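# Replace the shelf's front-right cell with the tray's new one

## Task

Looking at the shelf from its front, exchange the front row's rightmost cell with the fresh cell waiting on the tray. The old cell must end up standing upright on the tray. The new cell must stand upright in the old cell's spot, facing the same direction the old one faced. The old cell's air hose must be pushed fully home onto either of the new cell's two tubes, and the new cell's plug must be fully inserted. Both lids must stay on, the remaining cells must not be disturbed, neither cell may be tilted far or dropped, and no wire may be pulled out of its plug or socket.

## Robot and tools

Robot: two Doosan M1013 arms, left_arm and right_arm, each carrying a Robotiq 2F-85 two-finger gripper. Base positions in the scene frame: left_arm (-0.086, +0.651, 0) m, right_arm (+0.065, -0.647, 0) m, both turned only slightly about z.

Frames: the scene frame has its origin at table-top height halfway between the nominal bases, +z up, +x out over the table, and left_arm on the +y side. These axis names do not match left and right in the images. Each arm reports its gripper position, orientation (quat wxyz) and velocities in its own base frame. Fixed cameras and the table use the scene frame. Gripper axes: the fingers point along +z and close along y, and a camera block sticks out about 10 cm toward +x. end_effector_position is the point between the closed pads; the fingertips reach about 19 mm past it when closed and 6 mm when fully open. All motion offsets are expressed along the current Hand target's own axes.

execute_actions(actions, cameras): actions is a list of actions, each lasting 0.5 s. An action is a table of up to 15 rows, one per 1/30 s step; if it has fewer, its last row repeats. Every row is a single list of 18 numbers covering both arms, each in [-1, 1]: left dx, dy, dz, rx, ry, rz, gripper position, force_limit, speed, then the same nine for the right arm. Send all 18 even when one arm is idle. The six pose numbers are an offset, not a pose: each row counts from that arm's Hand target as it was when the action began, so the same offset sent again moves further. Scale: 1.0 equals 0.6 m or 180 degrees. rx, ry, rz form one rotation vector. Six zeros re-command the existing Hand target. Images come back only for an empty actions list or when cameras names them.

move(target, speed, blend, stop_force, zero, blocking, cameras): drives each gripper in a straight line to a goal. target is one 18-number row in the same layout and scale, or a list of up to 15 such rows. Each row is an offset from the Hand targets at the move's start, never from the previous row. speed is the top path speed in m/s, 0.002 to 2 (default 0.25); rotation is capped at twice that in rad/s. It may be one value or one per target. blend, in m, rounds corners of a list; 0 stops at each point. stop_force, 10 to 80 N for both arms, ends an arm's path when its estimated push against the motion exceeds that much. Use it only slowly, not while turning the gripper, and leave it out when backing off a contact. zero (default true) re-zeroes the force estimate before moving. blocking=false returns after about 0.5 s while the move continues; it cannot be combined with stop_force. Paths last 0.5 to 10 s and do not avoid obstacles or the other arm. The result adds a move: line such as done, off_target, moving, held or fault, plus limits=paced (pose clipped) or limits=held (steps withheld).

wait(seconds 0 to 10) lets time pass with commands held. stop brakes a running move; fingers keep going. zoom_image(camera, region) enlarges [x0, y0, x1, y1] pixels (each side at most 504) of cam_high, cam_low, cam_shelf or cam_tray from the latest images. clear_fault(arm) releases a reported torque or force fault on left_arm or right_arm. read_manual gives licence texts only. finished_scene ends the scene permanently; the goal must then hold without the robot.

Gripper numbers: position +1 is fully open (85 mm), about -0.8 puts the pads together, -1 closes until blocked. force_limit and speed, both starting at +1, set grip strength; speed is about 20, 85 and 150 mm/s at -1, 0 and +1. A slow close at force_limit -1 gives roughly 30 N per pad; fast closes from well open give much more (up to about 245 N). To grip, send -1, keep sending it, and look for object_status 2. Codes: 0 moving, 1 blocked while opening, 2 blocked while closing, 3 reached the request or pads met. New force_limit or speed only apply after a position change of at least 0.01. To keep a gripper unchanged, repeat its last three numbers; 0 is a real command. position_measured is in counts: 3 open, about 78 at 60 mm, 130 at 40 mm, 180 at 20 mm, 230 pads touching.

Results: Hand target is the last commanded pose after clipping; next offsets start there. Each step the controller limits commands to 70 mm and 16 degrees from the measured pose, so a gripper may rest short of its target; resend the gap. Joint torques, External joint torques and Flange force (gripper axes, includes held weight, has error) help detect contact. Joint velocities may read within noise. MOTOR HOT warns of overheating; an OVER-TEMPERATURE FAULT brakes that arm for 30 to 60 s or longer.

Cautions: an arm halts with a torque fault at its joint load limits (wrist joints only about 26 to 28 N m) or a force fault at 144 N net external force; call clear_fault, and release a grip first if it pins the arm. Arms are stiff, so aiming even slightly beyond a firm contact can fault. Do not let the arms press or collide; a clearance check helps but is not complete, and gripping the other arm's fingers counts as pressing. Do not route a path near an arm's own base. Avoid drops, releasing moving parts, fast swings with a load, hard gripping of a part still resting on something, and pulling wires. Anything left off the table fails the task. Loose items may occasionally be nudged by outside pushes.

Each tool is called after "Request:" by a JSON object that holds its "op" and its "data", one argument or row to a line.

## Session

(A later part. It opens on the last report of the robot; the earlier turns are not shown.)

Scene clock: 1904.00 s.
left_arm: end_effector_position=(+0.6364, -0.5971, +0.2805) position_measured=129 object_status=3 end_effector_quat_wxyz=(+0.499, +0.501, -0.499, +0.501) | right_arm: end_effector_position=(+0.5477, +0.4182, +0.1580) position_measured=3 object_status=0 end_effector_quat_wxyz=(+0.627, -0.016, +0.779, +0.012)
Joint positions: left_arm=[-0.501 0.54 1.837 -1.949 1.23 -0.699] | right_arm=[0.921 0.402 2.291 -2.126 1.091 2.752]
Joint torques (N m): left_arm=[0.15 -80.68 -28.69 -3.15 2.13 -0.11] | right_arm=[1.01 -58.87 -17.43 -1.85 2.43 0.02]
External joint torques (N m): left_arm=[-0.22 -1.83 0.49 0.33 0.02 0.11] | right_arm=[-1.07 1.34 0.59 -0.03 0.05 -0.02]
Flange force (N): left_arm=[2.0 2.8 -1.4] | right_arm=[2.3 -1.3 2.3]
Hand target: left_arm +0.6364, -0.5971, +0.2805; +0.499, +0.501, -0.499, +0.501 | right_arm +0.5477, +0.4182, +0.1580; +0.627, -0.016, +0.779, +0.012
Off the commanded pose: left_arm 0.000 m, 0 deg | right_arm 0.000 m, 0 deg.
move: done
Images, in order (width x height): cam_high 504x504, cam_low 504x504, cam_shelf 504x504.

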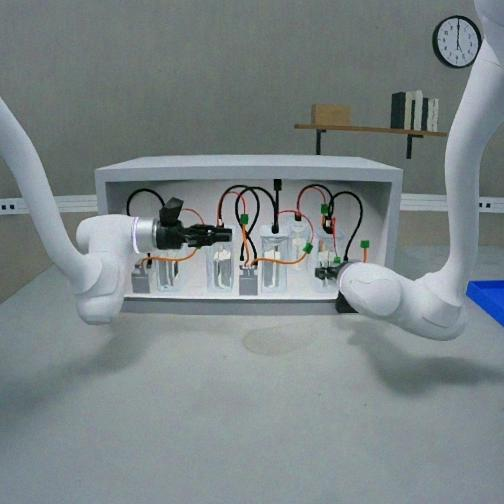

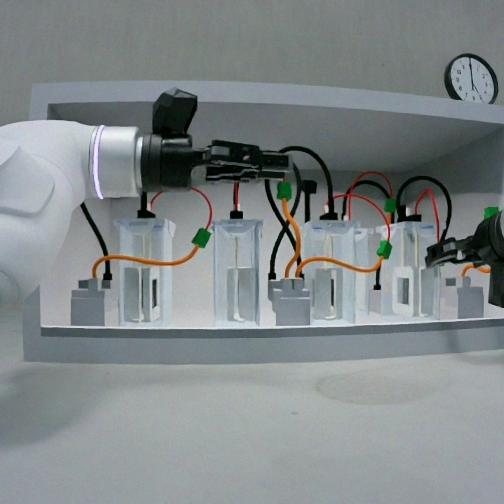

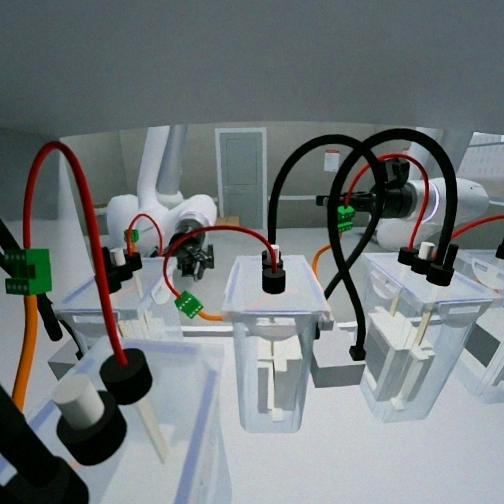

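Request:
{"op": "move", "data": {
  "target": [0,0,0,0,0,0,0,0.8,-1,-0.004,-0.023,0.0188,-0.0326,0,-0.0069,1,0.3,0],
  "speed": 0.1
}}

Request:
{"op": "move", "data": {
  "target": [0,0,0,0,0,0,0,0.8,-1,-0.0243,0,0.1141,0,0,0,1,0.3,0],
  "speed": 0.05,
  "stop_force": 10,
  "cameras": ["cam_high","cam_low","cam_shelf"]
}}

Request:
{"op": "zoom_image", "data": {
  "camera": "cam_high",
  "region": [308, 215, 358, 295]
}}

Request:
{"op": "zoom_image", "data": {
  "camera": "cam_low",
  "region": [375, 215, 465, 325]
}}

Request:
{"op": "zoom_image", "data": {
  "camera": "cam_shelf",
  "region": [30, 200, 230, 390]
}}

Scene clock: 1975.03 s.
left_arm: end_effector_position=(+0.6364, -0.5971, +0.2805) position_measured=129 object_status=3 end_effector_quat_wxyz=(+0.499, +0.501, -0.499, +0.501) | right_arm: end_effector_position=(+0.5598, +0.4049, +0.1580) position_measured=3 object_status=3 end_effector_quat_wxyz=(+0.626, -0.057, +0.777, +0.045)
Joint positions: left_arm=[-0.501 0.54 1.837 -1.949 1.23 -0.699] | right_arm=[0.839 0.377 2.34 -2.333 1.043 2.83]
Joint torques (N m): left_arm=[0.19 -80.61 -28.5 -3.15 2.16 -0.06] | right_arm=[0.78 -55.78 -17.79 -1.94 2.48 0.06]
External joint torques (N m): left_arm=[-0.3 -2.11 0.21 0.31 0 0.06] | right_arm=[-0.79 0.53 1.06 0.01 0.07 -0.06]
Flange force (N): left_arm=[2.5 2.6 -1.2] | right_arm=[1.3 -2.3 0.3]
Hand target: left_arm +0.6364, -0.5971, +0.2805; +0.499, +0.501, -0.499, +0.501 | right_arm +0.5598, +0.4049, +0.1580; +0.626, -0.057, +0.777, +0.045
Off the commanded pose: left_arm 0.000 m, 0 deg | right_arm 0.000 m, 0 deg.
move: done

Scene clock: 1977.17 s.
left_arm: end_effector_position=(+0.6364, -0.5971, +0.2805) position_measured=129 object_status=3 end_effector_quat_wxyz=(+0.499, +0.501, -0.499, +0.501) | right_arm: end_effector_position=(+0.6290, +0.4150, +0.1577) position_measured=3 object_status=3 end_effector_quat_wxyz=(+0.626, -0.057, +0.777, +0.045)
Joint positions: left_arm=[-0.501 0.54 1.837 -1.949 1.23 -0.699] | right_arm=[0.751 0.427 2.241 -2.407 0.982 2.822]
Joint torques (N m): left_arm=[0.05 -80.82 -28.61 -3.21 2.12 -0.17] | right_arm=[0.82 -62.83 -19.69 -2.07 2.53 0.06]
External joint torques (N m): left_arm=[-0.1 -1.5 0.42 0.39 0.02 0.17] | right_arm=[-0.91 0.44 0.64 -0.09 0.01 -0.06]
Flange force (N): left_arm=[1.6 2.3 -1.4] | right_arm=[0.8 -2.1 0.7]
Hand target: left_arm +0.6364, -0.5971, +0.2805; +0.499, +0.501, -0.499, +0.501 | right_arm +0.6290, +0.4150, +0.1577; +0.626, -0.057, +0.777, +0.045
Off the commanded pose: left_arm 0.000 m, 0 deg | right_arm 0.000 m, 0 deg.
move: done
Images, in order (width x height): cam_high 504x504, cam_low 504x504, cam_shelf 504x504.

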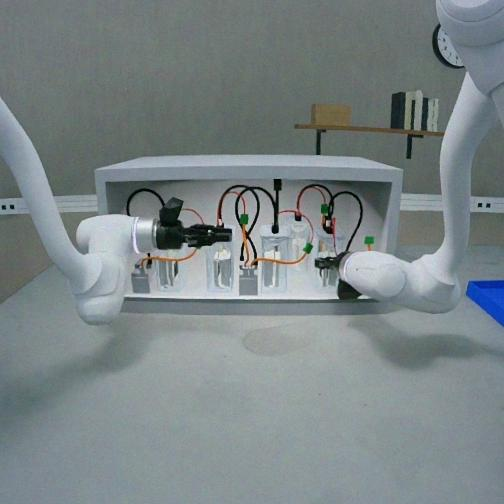

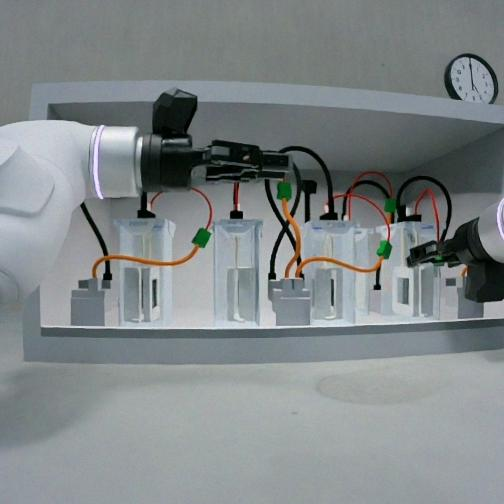

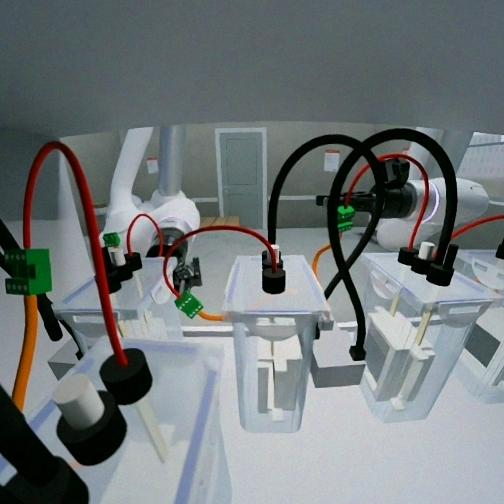

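Scaled by 6.300 from the camera's 504x504 image, which has a finer 720x720 frame.

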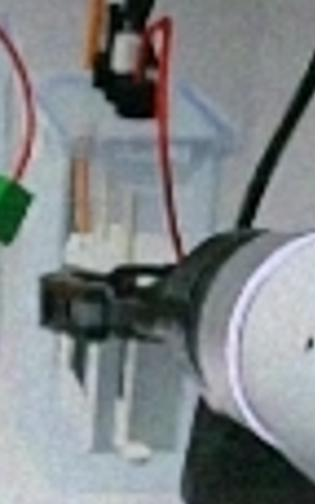

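Scaled by 4.582 from the camera's 504x504 image, which has a finer 720x720 frame.

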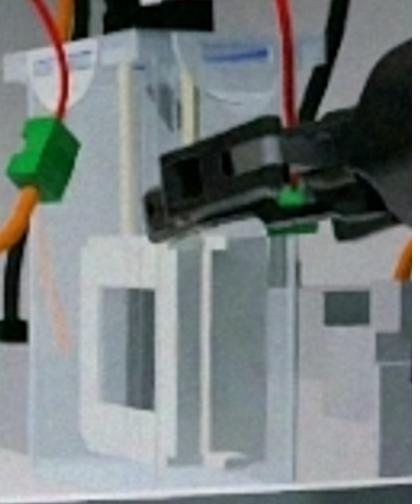

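Scaled by 2.520 from the camera's 504x504 image, which has a finer 720x720 frame.

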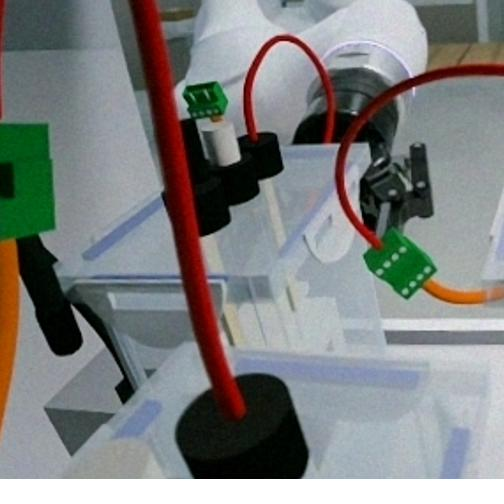

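Request:
{"op": "move", "data": {
  "target": [0,0,0,0,0,0,0,0.8,-1,-0.0104,0,0.0489,0,0,0,1,0.3,0],
  "speed": 0.03,
  "stop_force": 10,
  "cameras": ["cam_high","cam_low","cam_shelf"]
}}

Request:
{"op": "zoom_image", "data": {
  "camera": "cam_high",
  "region": [308, 215, 358, 295]
}}

Request:
{"op": "zoom_image", "data": {
  "camera": "cam_low",
  "region": [375, 215, 465, 325]
}}

Request:
{"op": "zoom_image", "data": {
  "camera": "cam_shelf",
  "region": [30, 200, 230, 390]
}}

Scene clock: 2004.43 s.
left_arm: end_effector_position=(+0.6364, -0.5971, +0.2805) position_measured=129 object_status=3 end_effector_quat_wxyz=(+0.499, +0.501, -0.499, +0.501) | right_arm: end_effector_position=(+0.6587, +0.4193, +0.1575) position_measured=3 object_status=3 end_effector_quat_wxyz=(+0.626, -0.057, +0.777, +0.045)
Joint positions: left_arm=[-0.501 0.54 1.837 -1.949 1.23 -0.699] | right_arm=[0.719 0.45 2.196 -2.433 0.955 2.818]
Joint torques (N m): left_arm=[0.22 -80.27 -28.49 -3.18 2.17 -0.12] | right_arm=[-1.94 -66.29 -20.6 -1.42 2.99 0.13]
External joint torques (N m): left_arm=[-0.29 -2.03 0.34 0.37 -0.02 0.12] | right_arm=[1.98 0.9 0.59 -0.84 -0.46 -0.13]
Flange force (N): left_arm=[2.3 2.8 -1.3] | right_arm=[1.8 1.4 -0.8]
Hand target: left_arm +0.6364, -0.5971, +0.2805; +0.499, +0.501, -0.499, +0.501 | right_arm +0.6587, +0.4193, +0.1575; +0.626, -0.057, +0.777, +0.045
Off the commanded pose: left_arm 0.000 m, 0 deg | right_arm 0.000 m, 0 deg.
move: done
Images, in order (width x height): cam_high 504x504, cam_low 504x504, cam_shelf 504x504.

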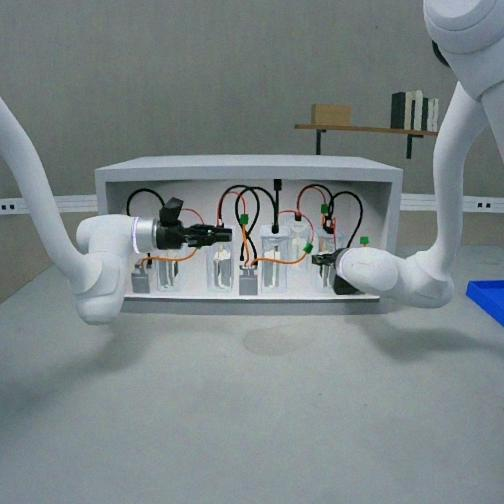

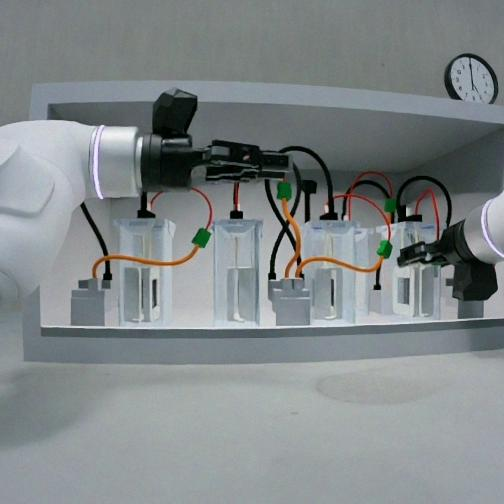

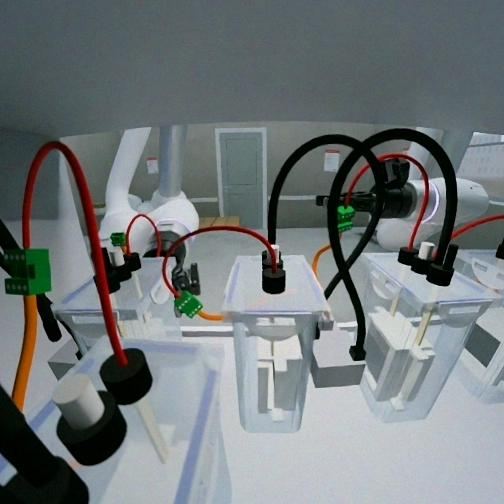

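Scaled by 6.300 from the camera's 504x504 image, which has a finer 720x720 frame.

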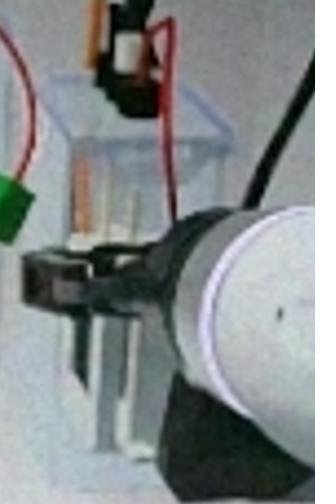

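Scaled by 4.582 from the camera's 504x504 image, which has a finer 720x720 frame.

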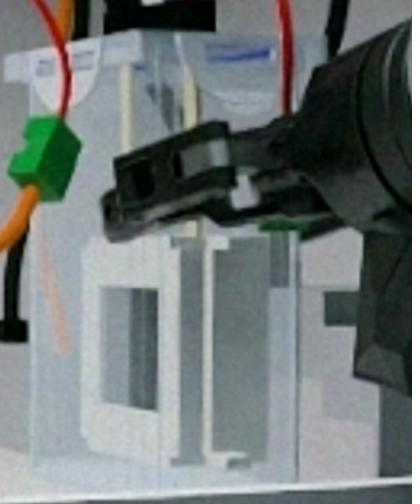

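Scaled by 2.520 from the camera's 504x504 image, which has a finer 720x720 frame.

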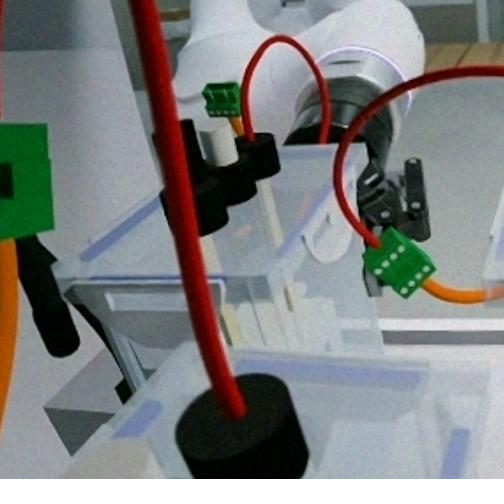

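Request:
{"op": "move", "data": {
  "target": [0,0,0,0,0,0,0,0.8,-1,0,0,0,0,0,0,-1,0,-1]
}}

Request:
{"op": "wait", "data": {
  "seconds": 0.5,
  "cameras": ["cam_high","cam_low","cam_shelf"]
}}

Request:
{"op": "zoom_image", "data": {
  "camera": "cam_high",
  "region": [308, 215, 358, 295]
}}

Request:
{"op": "zoom_image", "data": {
  "camera": "cam_low",
  "region": [375, 215, 465, 325]
}}

Scene clock: 2015.13 s.
left_arm: end_effector_position=(+0.6364, -0.5971, +0.2805) position_measured=129 object_status=3 end_effector_quat_wxyz=(+0.499, +0.501, -0.499, +0.501) | right_arm: end_effector_position=(+0.6587, +0.4193, +0.1575) position_measured=26 object_status=0 end_effector_quat_wxyz=(+0.626, -0.057, +0.777, +0.045)
Joint positions: left_arm=[-0.501 0.54 1.837 -1.949 1.23 -0.699] | right_arm=[0.719 0.45 2.196 -2.433 0.955 2.818]
Joint torques (N m): left_arm=[0.12 -80.45 -28.55 -3.19 2.19 -0.14] | right_arm=[-1.93 -56.93 -18.31 -1.44 -0.3 0.25]
External joint torques (N m): left_arm=[-0.07 -2.1 0.34 0.37 -0.04 0.14] | right_arm=[1.91 -8.42 -1.76 -0.82 2.83 -0.25]
Flange force (N): left_arm=[2.4 2.7 -1.6] | right_arm=[-8.7 -1.0 -9.6]
Hand target: left_arm +0.6364, -0.5971, +0.2805; +0.499, +0.501, -0.499, +0.501 | right_arm +0.6587, +0.4193, +0.1575; +0.626, -0.057, +0.777, +0.045
Off the commanded pose: left_arm 0.000 m, 0 deg | right_arm 0.000 m, 0 deg.
move: done

Scene clock: 2015.63 s.
left_arm: end_effector_position=(+0.6364, -0.5971, +0.2805) position_measured=129 object_status=3 end_effector_quat_wxyz=(+0.499, +0.501, -0.499, +0.501) | right_arm: end_effector_position=(+0.6587, +0.4193, +0.1575) position_measured=26 object_status=2 end_effector_quat_wxyz=(+0.626, -0.057, +0.777, +0.045)
Joint positions: left_arm=[-0.501 0.54 1.837 -1.949 1.23 -0.699] | right_arm=[0.719 0.45 2.196 -2.433 0.955 2.818]
Joint torques (N m): left_arm=[-0.13 -80.74 -28.83 -3.22 2.16 -0.1] | right_arm=[-1.32 -57.68 -18.56 -1.38 -0.42 0.29]
External joint torques (N m): left_arm=[0.08 -1.9 0.58 0.39 0 0.1] | right_arm=[1.36 -8.07 -1.53 -0.88 2.98 -0.29]
Flange force (N): left_arm=[2.1 2.8 -1.9] | right_arm=[-7.9 -2.0 -9.0]
Hand target: left_arm +0.6364, -0.5971, +0.2805; +0.499, +0.501, -0.499, +0.501 | right_arm +0.6587, +0.4193, +0.1575; +0.626, -0.057, +0.777, +0.045
Tool commands: left_gripper/position=+0.0 left_gripper/force_limit=+0.8 left_gripper/speed=-1.0 right_gripper/position=-1.0 right_gripper/force_limit=+0.0 right_gripper/speed=-1.0
Off the commanded pose: left_arm 0.000 m, 0 deg | right_arm 0.000 m, 0 deg.
wait: 0.50 s; at rest by 0.17 s
Images, in order (width x height): cam_high 504x504, cam_low 504x504, cam_shelf 504x504.

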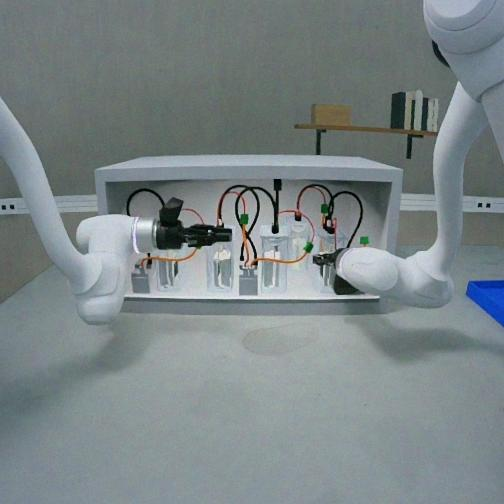

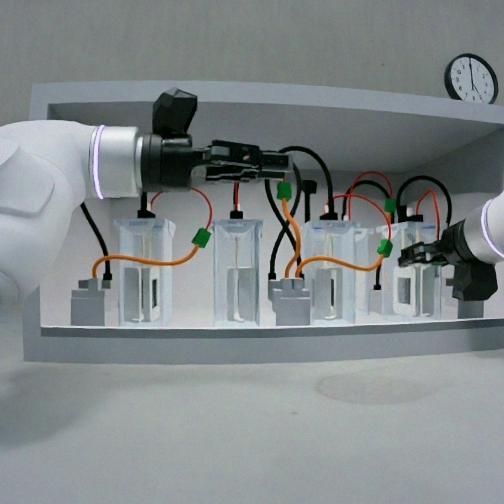

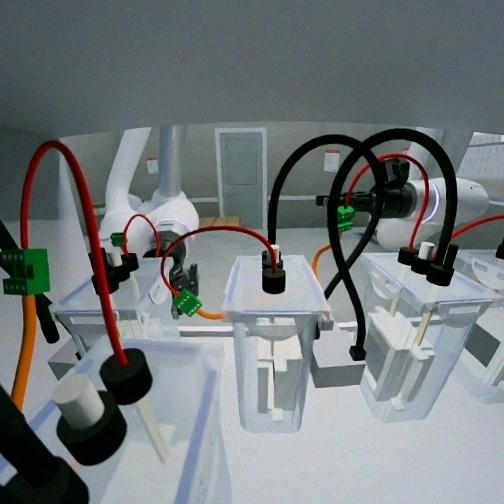

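Scaled by 6.300 from the camera's 504x504 image, which has a finer 720x720 frame.

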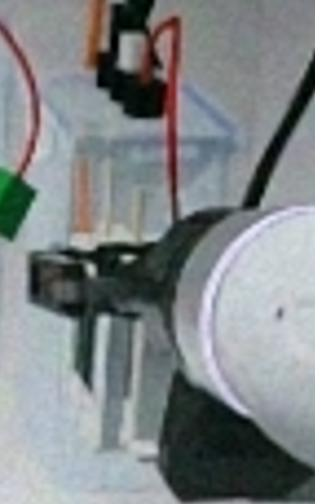

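Scaled by 4.582 from the camera's 504x504 image, which has a finer 720x720 frame.

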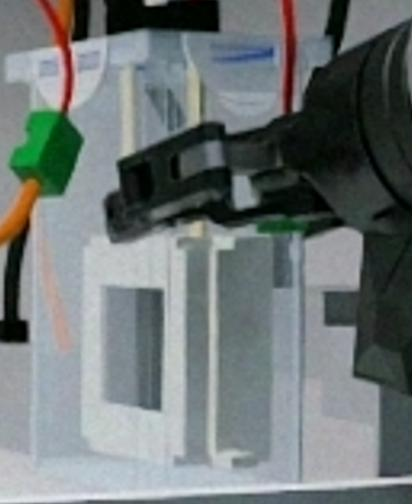

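Request:
{"op": "move", "data": {
  "target": [0,0,0,0,0,0,0,0.8,-1,-0.0196,0,-0.0042,0,0,0,-1,0,-1],
  "speed": 0.03,
  "cameras": ["cam_high","cam_low","cam_shelf"]
}}

Request:
{"op": "zoom_image", "data": {
  "camera": "cam_low",
  "region": [355, 195, 475, 335]
}}

Request:
{"op": "zoom_image", "data": {
  "camera": "cam_shelf",
  "region": [30, 200, 230, 390]
}}

Scene clock: 2046.97 s.
left_arm: end_effector_position=(+0.6364, -0.5971, +0.2805) position_measured=129 object_status=3 end_effector_quat_wxyz=(+0.499, +0.501, -0.499, +0.501) | right_arm: end_effector_position=(+0.6587, +0.4193, +0.1695) position_measured=26 object_status=2 end_effector_quat_wxyz=(+0.626, -0.057, +0.777, +0.045)
Joint positions: left_arm=[-0.501 0.54 1.837 -1.949 1.23 -0.699] | right_arm=[0.719 0.429 2.193 -2.422 0.937 2.798]
Joint torques (N m): left_arm=[0.54 -80.61 -28.56 -3.21 2.15 -0.09] | right_arm=[1.03 -77.84 -29.74 -3.71 7.49 -0.03]
External joint torques (N m): left_arm=[-0.52 -1.88 0.38 0.39 0 0.09] | right_arm=[-0.97 12.86 8.67 1.35 -4.95 0.03]
Flange force (N): left_arm=[2.2 2.8 -1.0] | right_arm=[15.2 -1.5 4.6]
Hand target: left_arm +0.6364, -0.5971, +0.2805; +0.499, +0.501, -0.499, +0.501 | right_arm +0.6587, +0.4193, +0.1695; +0.626, -0.057, +0.777, +0.045
Off the commanded pose: left_arm 0.000 m, 0 deg | right_arm 0.000 m, 0 deg.
move: done
Images, in order (width x height): cam_high 504x504, cam_low 504x504, cam_shelf 504x504.

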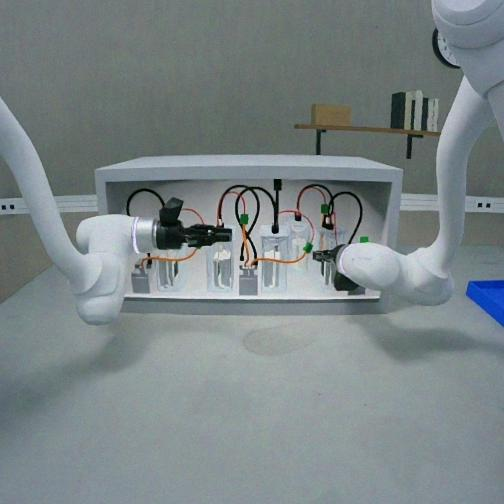

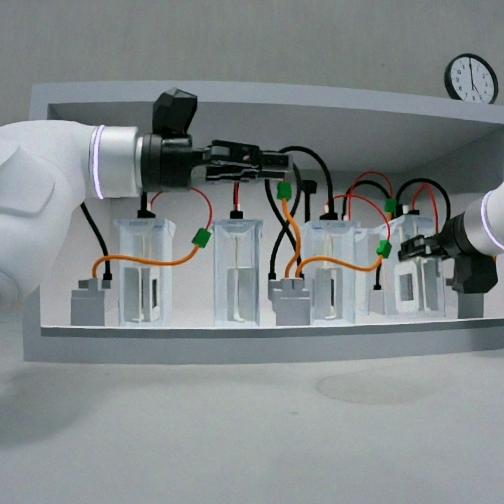

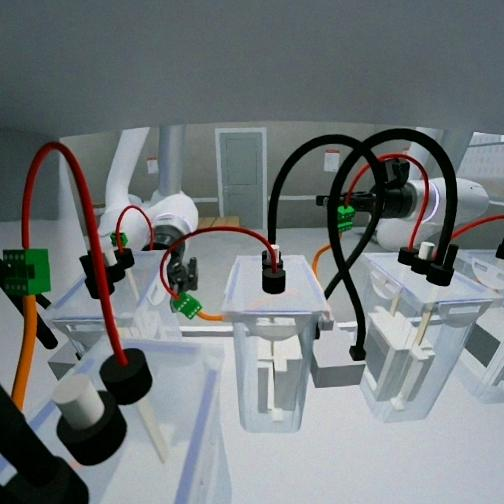

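Scaled by 3.600 from the camera's 504x504 image, which has a finer 720x720 frame.

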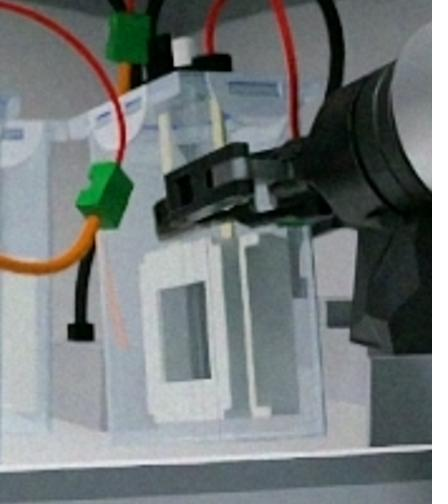

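Scaled by 2.520 from the camera's 504x504 image, which has a finer 720x720 frame.

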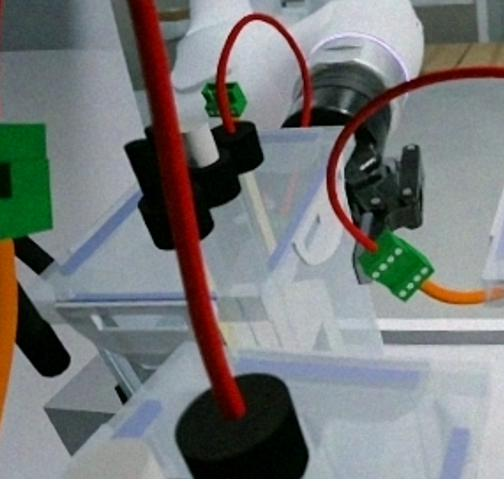

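Request:
{"op": "execute_actions", "data": {
  "actions": []
}}

Scene clock: 2093.53 s.
left_arm: end_effector_position=(+0.6364, -0.5971, +0.2805) position_measured=129 object_status=3 end_effector_quat_wxyz=(+0.499, +0.501, -0.499, +0.501) | right_arm: end_effector_position=(+0.6587, +0.4193, +0.1695) position_measured=26 object_status=2 end_effector_quat_wxyz=(+0.626, -0.057, +0.777, +0.045)
Joint positions: left_arm=[-0.501 0.54 1.837 -1.949 1.23 -0.699] | right_arm=[0.719 0.429 2.193 -2.422 0.937 2.798]
Joint velocities: within noise
Joint torques (N m): left_arm=[0.4 -80.68 -28.63 -3.15 2.14 -0.15] | right_arm=[1.73 -77.83 -29.95 -3.64 7.42 -0.06]
External joint torques (N m): left_arm=[-0.4 -1.27 0.57 0.35 -0.01 0.15] | right_arm=[-1.68 13.04 8.94 1.29 -4.88 0.05]
Flange force (N): left_arm=[1.3 2.5 -1.0] | right_arm=[15.7 -3.0 5.1]
Hand target: left_arm +0.6364, -0.5971, +0.2805; +0.499, +0.501, -0.499, +0.501 | right_arm +0.6587, +0.4193, +0.1695; +0.626, -0.057, +0.777, +0.045
Tool commands: left_gripper/position=+0.0 left_gripper/force_limit=+0.8 left_gripper/speed=-1.0 right_gripper/position=-1.0 right_gripper/force_limit=+0.0 right_gripper/speed=-1.0
Off the commanded pose: left_arm 0.000 m, 0 deg | right_arm 0.000 m, 0 deg.

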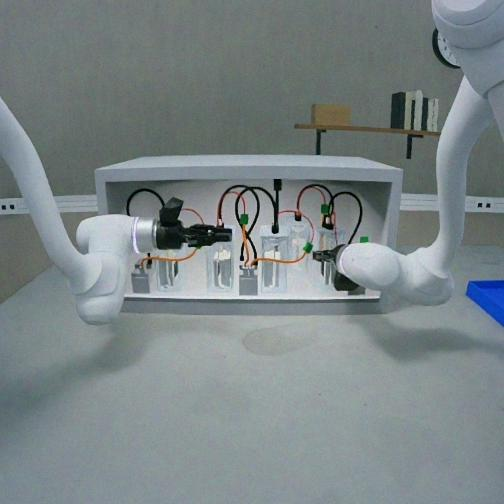

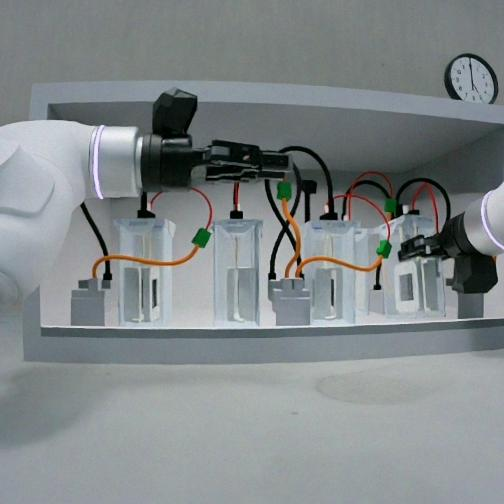

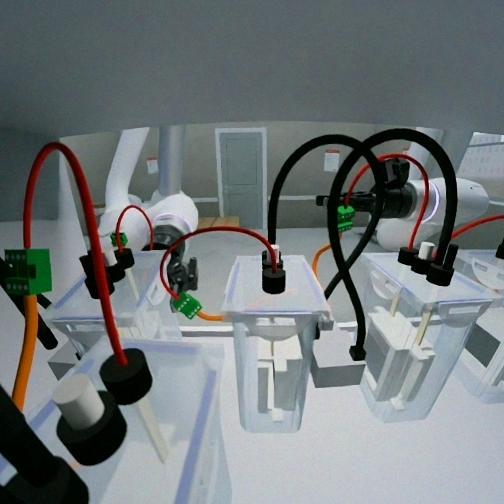

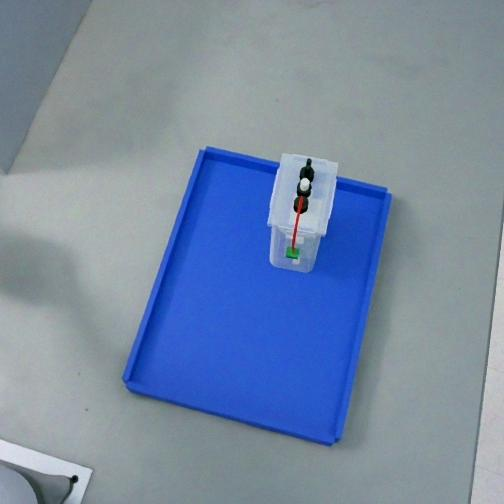

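Request:
{"op": "zoom_image", "data": {
  "camera": "cam_low",
  "region": [330, 150, 504, 340]
}}

Request:
{"op": "zoom_image", "data": {
  "camera": "cam_shelf",
  "region": [0, 200, 250, 450]
}}

Request:
{"op": "zoom_image", "data": {
  "camera": "cam_high",
  "region": [270, 160, 420, 310]
}}

Scaled by 2.653 from the camera's 504x504 image, which has a finer 720x720 frame.

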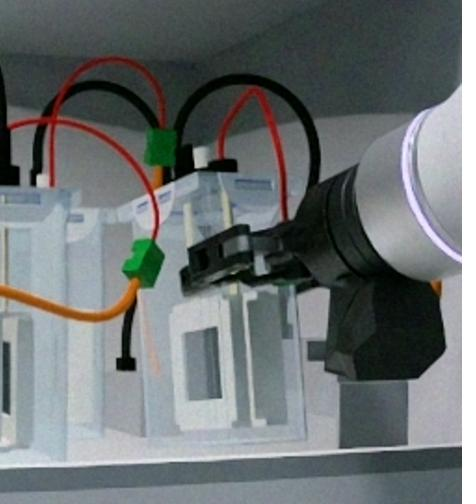

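Scaled by 2.016 from the camera's 504x504 image, which has a finer 720x720 frame.

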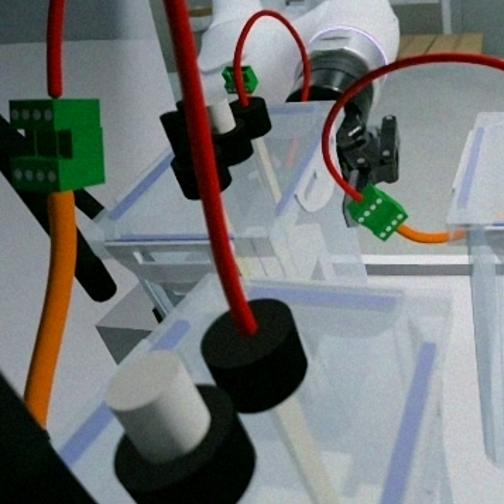

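Scaled by 3.360 from the camera's 504x504 image, which has a finer 720x720 frame.

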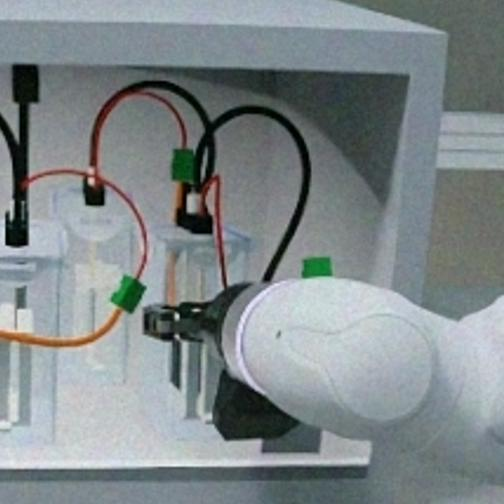

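Request:
{"op": "move", "data": {
  "target": [
    [0,0,0,0,0,0,0,0.8,-1,-0.0163,0,-0.0035,0,0,0,-1,0,-1],
    [0,0,0,0,0,0,0,0.8,-1,0.0044,0.0105,-0.1008,0,0,0,-1,0,-1]
  ],
  "speed": 0.06,
  "blend": 0.004,
  "cameras": ["all"]
}}

Scene clock: 2168.47 s.
left_arm: end_effector_position=(+0.6364, -0.5971, +0.2805) position_measured=129 object_status=3 end_effector_quat_wxyz=(+0.499, +0.501, -0.499, +0.501) | right_arm: end_effector_position=(+0.5988, +0.4170, +0.1798) position_measured=26 object_status=2 end_effector_quat_wxyz=(+0.626, -0.057, +0.777, +0.045)
Joint positions: left_arm=[-0.501 0.54 1.837 -1.949 1.23 -0.699] | right_arm=[0.796 0.368 2.27 -2.343 0.975 2.778]
Joint torques (N m): left_arm=[-0.24 -80.66 -28.63 -3.12 2.15 -0.05] | right_arm=[1.35 -70.2 -28.59 -3.72 6.96 -0.02]
External joint torques (N m): left_arm=[0.26 -1.81 0.53 0.32 -0.01 0.05] | right_arm=[-1.34 12.51 8.6 1.48 -4.45 0.02]
Flange force (N): left_arm=[2.1 2.5 -2.0] | right_arm=[17.0 -2.0 5.2]
Hand target: left_arm +0.6364, -0.5971, +0.2805; +0.499, +0.501, -0.499, +0.501 | right_arm +0.5988, +0.4170, +0.1798; +0.626, -0.057, +0.777, +0.045
Off the commanded pose: left_arm 0.000 m, 0 deg | right_arm 0.000 m, 0 deg.
move: done

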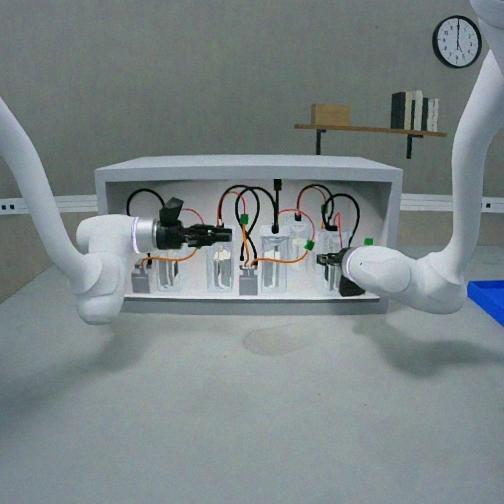

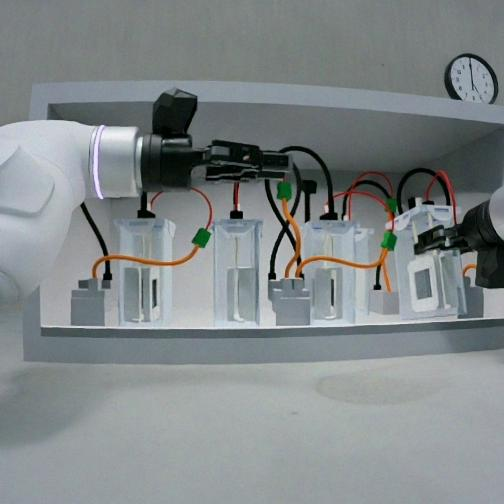

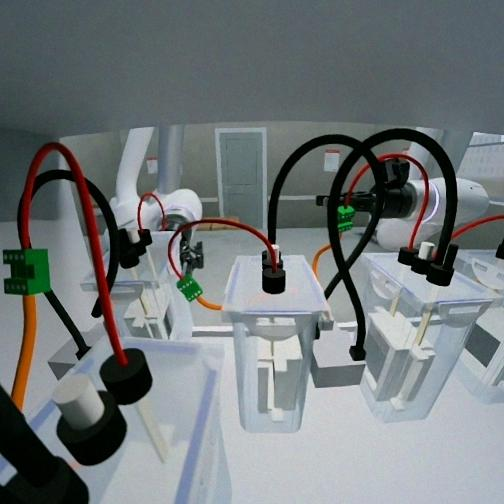

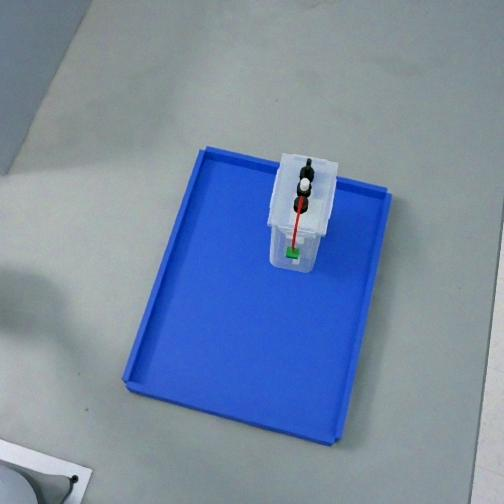

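Request:
{"op": "zoom_image", "data": {
  "camera": "cam_low",
  "region": [350, 150, 504, 340]
}}

Request:
{"op": "zoom_image", "data": {
  "camera": "cam_shelf",
  "region": [0, 130, 230, 360]
}}

Request:
{"op": "zoom_image", "data": {
  "camera": "cam_high",
  "region": [280, 170, 430, 310]
}}

Scaled by 2.653 from the camera's 504x504 image, which has a finer 720x720 frame.

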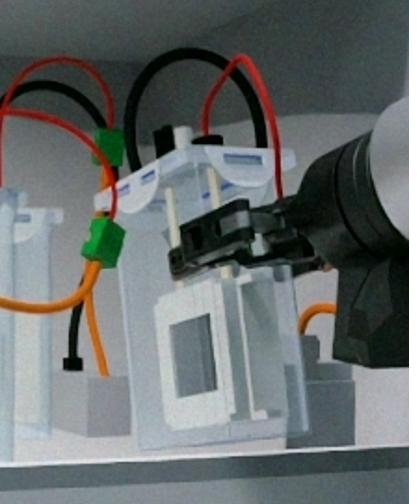

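Scaled by 2.191 from the camera's 504x504 image, which has a finer 720x720 frame.

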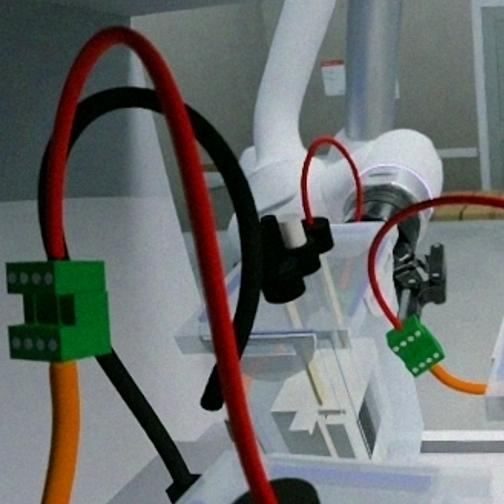

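Scaled by 3.360 from the camera's 504x504 image, which has a finer 720x720 frame.

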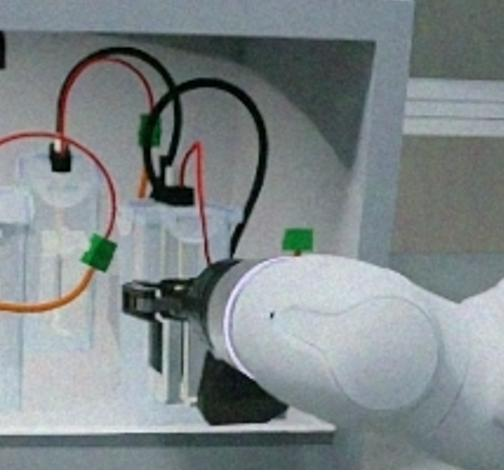

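Request:
{"op": "execute_actions", "data": {
  "actions": [
    [[0,0,0,0,0,0,0,0.8,-1,0,0,0,0,0,0,-0.98,0.6,-1]]
  ]
}}

Request:
{"op": "move", "data": {
  "target": [0,0,0,0,0,0,0,0.8,-1,-0.0244,0,-0.0052,0,-0.036,0,-0.98,0.6,-1],
  "speed": 0.05,
  "cameras": ["cam_low","cam_shelf"]
}}

Request:
{"op": "zoom_image", "data": {
  "camera": "cam_low",
  "region": [350, 150, 504, 340]
}}

Scene clock: 2195.97 s.
left_arm: end_effector_position=(+0.6364, -0.5971, +0.2805) position_measured=129 object_status=3 end_effector_quat_wxyz=(+0.499, +0.501, -0.499, +0.501) | right_arm: end_effector_position=(+0.5988, +0.4170, +0.1798) position_measured=27 object_status=2 end_effector_quat_wxyz=(+0.626, -0.057, +0.777, +0.045)
Joint positions: left_arm=[-0.501 0.54 1.837 -1.949 1.23 -0.699] | right_arm=[0.796 0.368 2.27 -2.343 0.975 2.778]
Joint torques (N m): left_arm=[0.13 -80.73 -28.53 -3.16 2.13 -0.17] | right_arm=[1.81 -70.29 -28.51 -3.71 7.24 -0.05]
External joint torques (N m): left_arm=[0 -2.31 0.22 0.33 0.03 0.17] | right_arm=[-1.79 12.41 8.46 1.45 -4.72 0.05]
Flange force (N): left_arm=[2.6 2.7 -1.7] | right_arm=[16.2 -2.8 6.0]
Hand target: left_arm +0.6364, -0.5971, +0.2805; +0.499, +0.501, -0.499, +0.501 | right_arm +0.5988, +0.4170, +0.1798; +0.626, -0.057, +0.777, +0.045
Off the commanded pose: left_arm 0.000 m, 0 deg | right_arm 0.000 m, 0 deg.

Scene clock: 2197.40 s.
left_arm: end_effector_position=(+0.6364, -0.5971, +0.2805) position_measured=129 object_status=3 end_effector_quat_wxyz=(+0.499, +0.501, -0.499, +0.501) | right_arm: end_effector_position=(+0.5989, +0.4170, +0.1948) position_measured=27 object_status=2 end_effector_quat_wxyz=(+0.669, -0.054, +0.740, +0.048)
Joint positions: left_arm=[-0.501 0.54 1.837 -1.949 1.23 -0.699] | right_arm=[0.803 0.397 2.282 -2.396 1.113 2.831]
Joint torques (N m): left_arm=[0.3 -80.65 -28.7 -3.17 2.14 -0.16] | right_arm=[1.02 -72 -27.33 -3.6 7.72 -0.04]
External joint torques (N m): left_arm=[-0.15 -2.07 0.43 0.35 0.02 0.17] | right_arm=[-1.06 12.95 8.75 1.43 -5.1 0.03]
Flange force (N): left_arm=[2.2 3.0 -1.6] | right_arm=[17.7 -1.9 3.1]
Hand target: left_arm +0.6364, -0.5971, +0.2805; +0.499, +0.501, -0.499, +0.501 | right_arm +0.5989, +0.4170, +0.1948; +0.669, -0.054, +0.740, +0.048
Off the commanded pose: left_arm 0.000 m, 0 deg | right_arm 0.000 m, 0 deg.
move: done
Images, in order (width x height): cam_low 504x504, cam_shelf 504x504.

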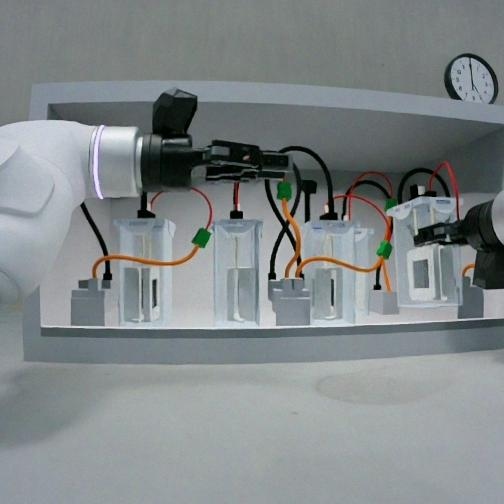

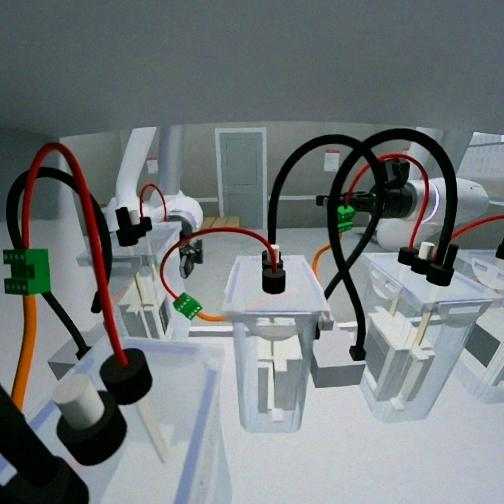

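Scaled by 2.653 from the camera's 504x504 image, which has a finer 720x720 frame.

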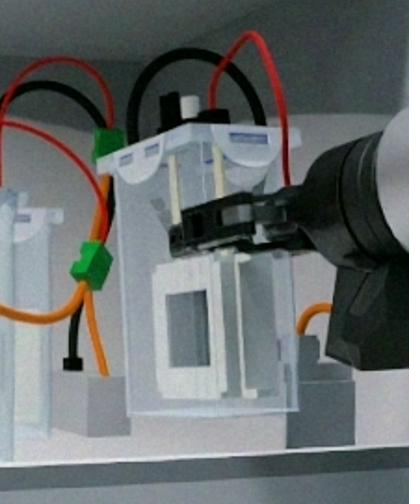

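Request:
{"op": "move", "data": {
  "target": [
    [0,0,0,0,0,0,0,0.8,-1,0.0165,0.0174,-0.165,0,0,0,-0.98,0.6,-1],
    [0,0,0,0,0,0,0,0.8,-1,-0.0157,0.068,-0.3482,0,0,0,-0.98,0.6,-1]
  ],
  "speed": 0.1,
  "blend": 0.02,
  "cameras": ["all"]
}}

Scene clock: 2273.67 s.
left_arm: end_effector_position=(+0.6364, -0.5971, +0.2805) position_measured=129 object_status=3 end_effector_quat_wxyz=(+0.499, +0.501, -0.499, +0.501) | right_arm: end_effector_position=(+0.3883, +0.4275, +0.2253) position_measured=27 object_status=2 end_effector_quat_wxyz=(+0.669, -0.054, +0.740, +0.048)
Joint positions: left_arm=[-0.501 0.54 1.837 -1.949 1.23 -0.699] | right_arm=[1.22 0.242 2.436 -1.978 1.264 2.714]
Joint torques (N m): left_arm=[0.27 -80.76 -28.62 -3.18 2.17 -0.12] | right_arm=[1.11 -51.6 -23.9 -3.96 7.42 -0.11]
External joint torques (N m): left_arm=[-0.35 -1.99 0.39 0.35 -0.01 0.12] | right_arm=[-1.12 9.73 7.06 2.12 -4.92 0.11]
Flange force (N): left_arm=[2.2 2.9 -1.2] | right_arm=[17.9 -1.4 4.4]
Hand target: left_arm +0.6364, -0.5971, +0.2805; +0.499, +0.501, -0.499, +0.501 | right_arm +0.3883, +0.4275, +0.2253; +0.669, -0.054, +0.740, +0.048
Off the commanded pose: left_arm 0.000 m, 0 deg | right_arm 0.000 m, 0 deg.
move: done

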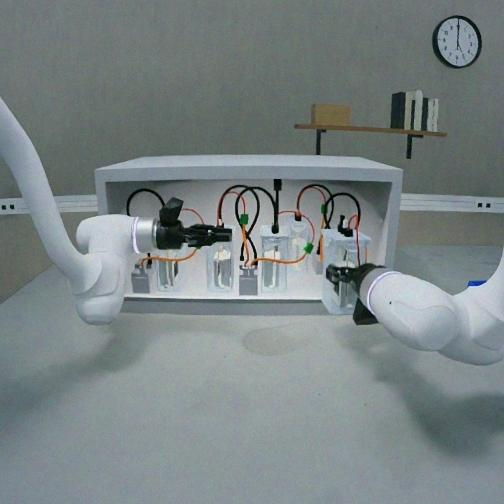

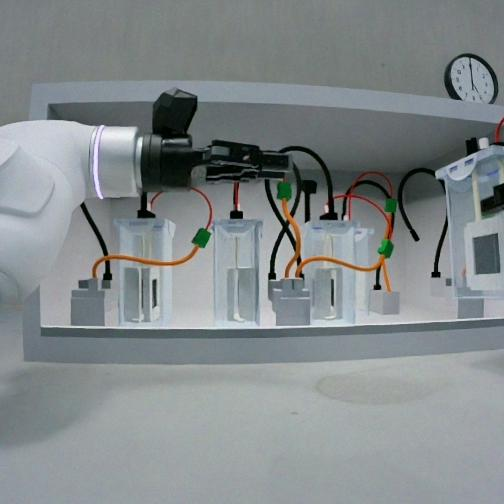

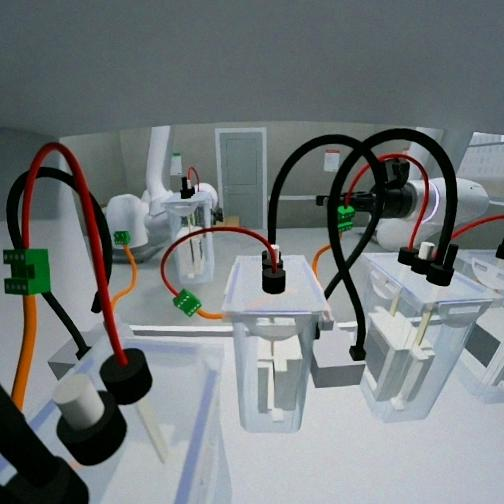

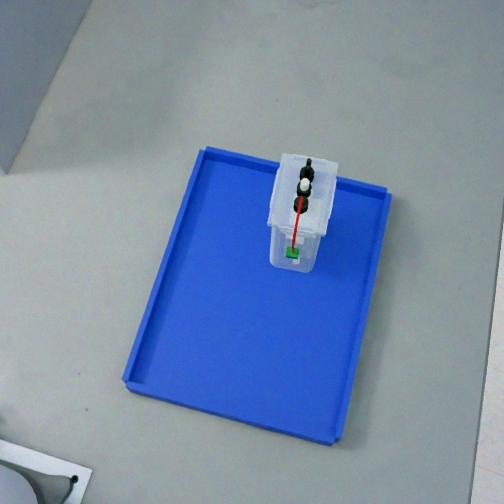

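Request:
{"op": "move", "data": {
  "target": [
    [0,0,0,0,0,0,0,0.8,-1,-0.0368,-0.1042,-0.0481,0.365,0,0.0351,-0.98,0.6,-1],
    [0,0,0,0,0,0,0,0.8,-1,-0.0398,-0.6102,-0.0178,0.365,0,0.0351,-0.98,0.6,-1],
    [0,0,0,0,0,0,0,0.8,-1,-0.0543,-0.8265,0.1262,0.199,0,0.0192,-0.98,0.6,-1]
  ],
  "speed": 0.15,
  "blend": 0.03,
  "cameras": ["cam_high","cam_tray"]
}}

Scene clock: 2292.83 s.
left_arm: end_effector_position=(+0.6364, -0.5971, +0.2805) position_measured=129 object_status=3 end_effector_quat_wxyz=(+0.499, +0.501, -0.499, +0.501) | right_arm: end_effector_position=(+0.5377, -0.0517, +0.2509) position_measured=27 object_status=2 end_effector_quat_wxyz=(+0.651, +0.176, +0.720, -0.162)
Joint positions: left_arm=[-0.501 0.54 1.837 -1.949 1.23 -0.699] | right_arm=[0.163 0.046 2.602 -2.398 1.088 2.809]
Joint torques (N m): left_arm=[0.03 -80.68 -28.58 -3.11 2.19 -0.1] | right_arm=[0.25 -34.62 -28.53 -3.73 7.73 -0.07]
External joint torques (N m): left_arm=[-0.28 -1.54 0.49 0.29 -0.05 0.1] | right_arm=[-0.15 9.53 8.65 1.43 -5.12 0.07]
Flange force (N): left_arm=[1.7 2.6 -1.1] | right_arm=[17.7 -0.3 2.8]
Hand target: left_arm +0.6364, -0.5971, +0.2805; +0.499, +0.501, -0.499, +0.501 | right_arm +0.5377, -0.0517, +0.2509; +0.651, +0.176, +0.720, -0.162
Off the commanded pose: left_arm 0.000 m, 0 deg | right_arm 0.000 m, 0 deg.
move: done
Images, in order (width x height): cam_high 504x504, cam_tray 504x504.

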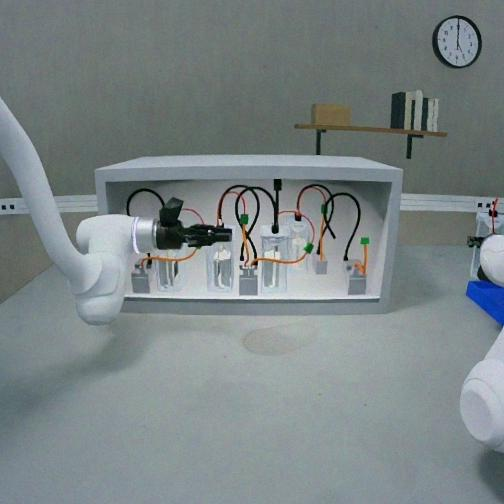

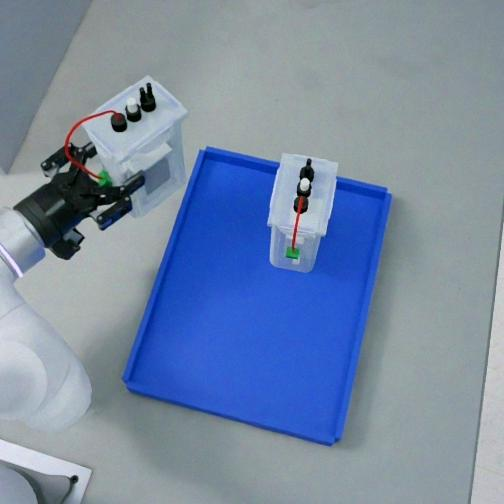

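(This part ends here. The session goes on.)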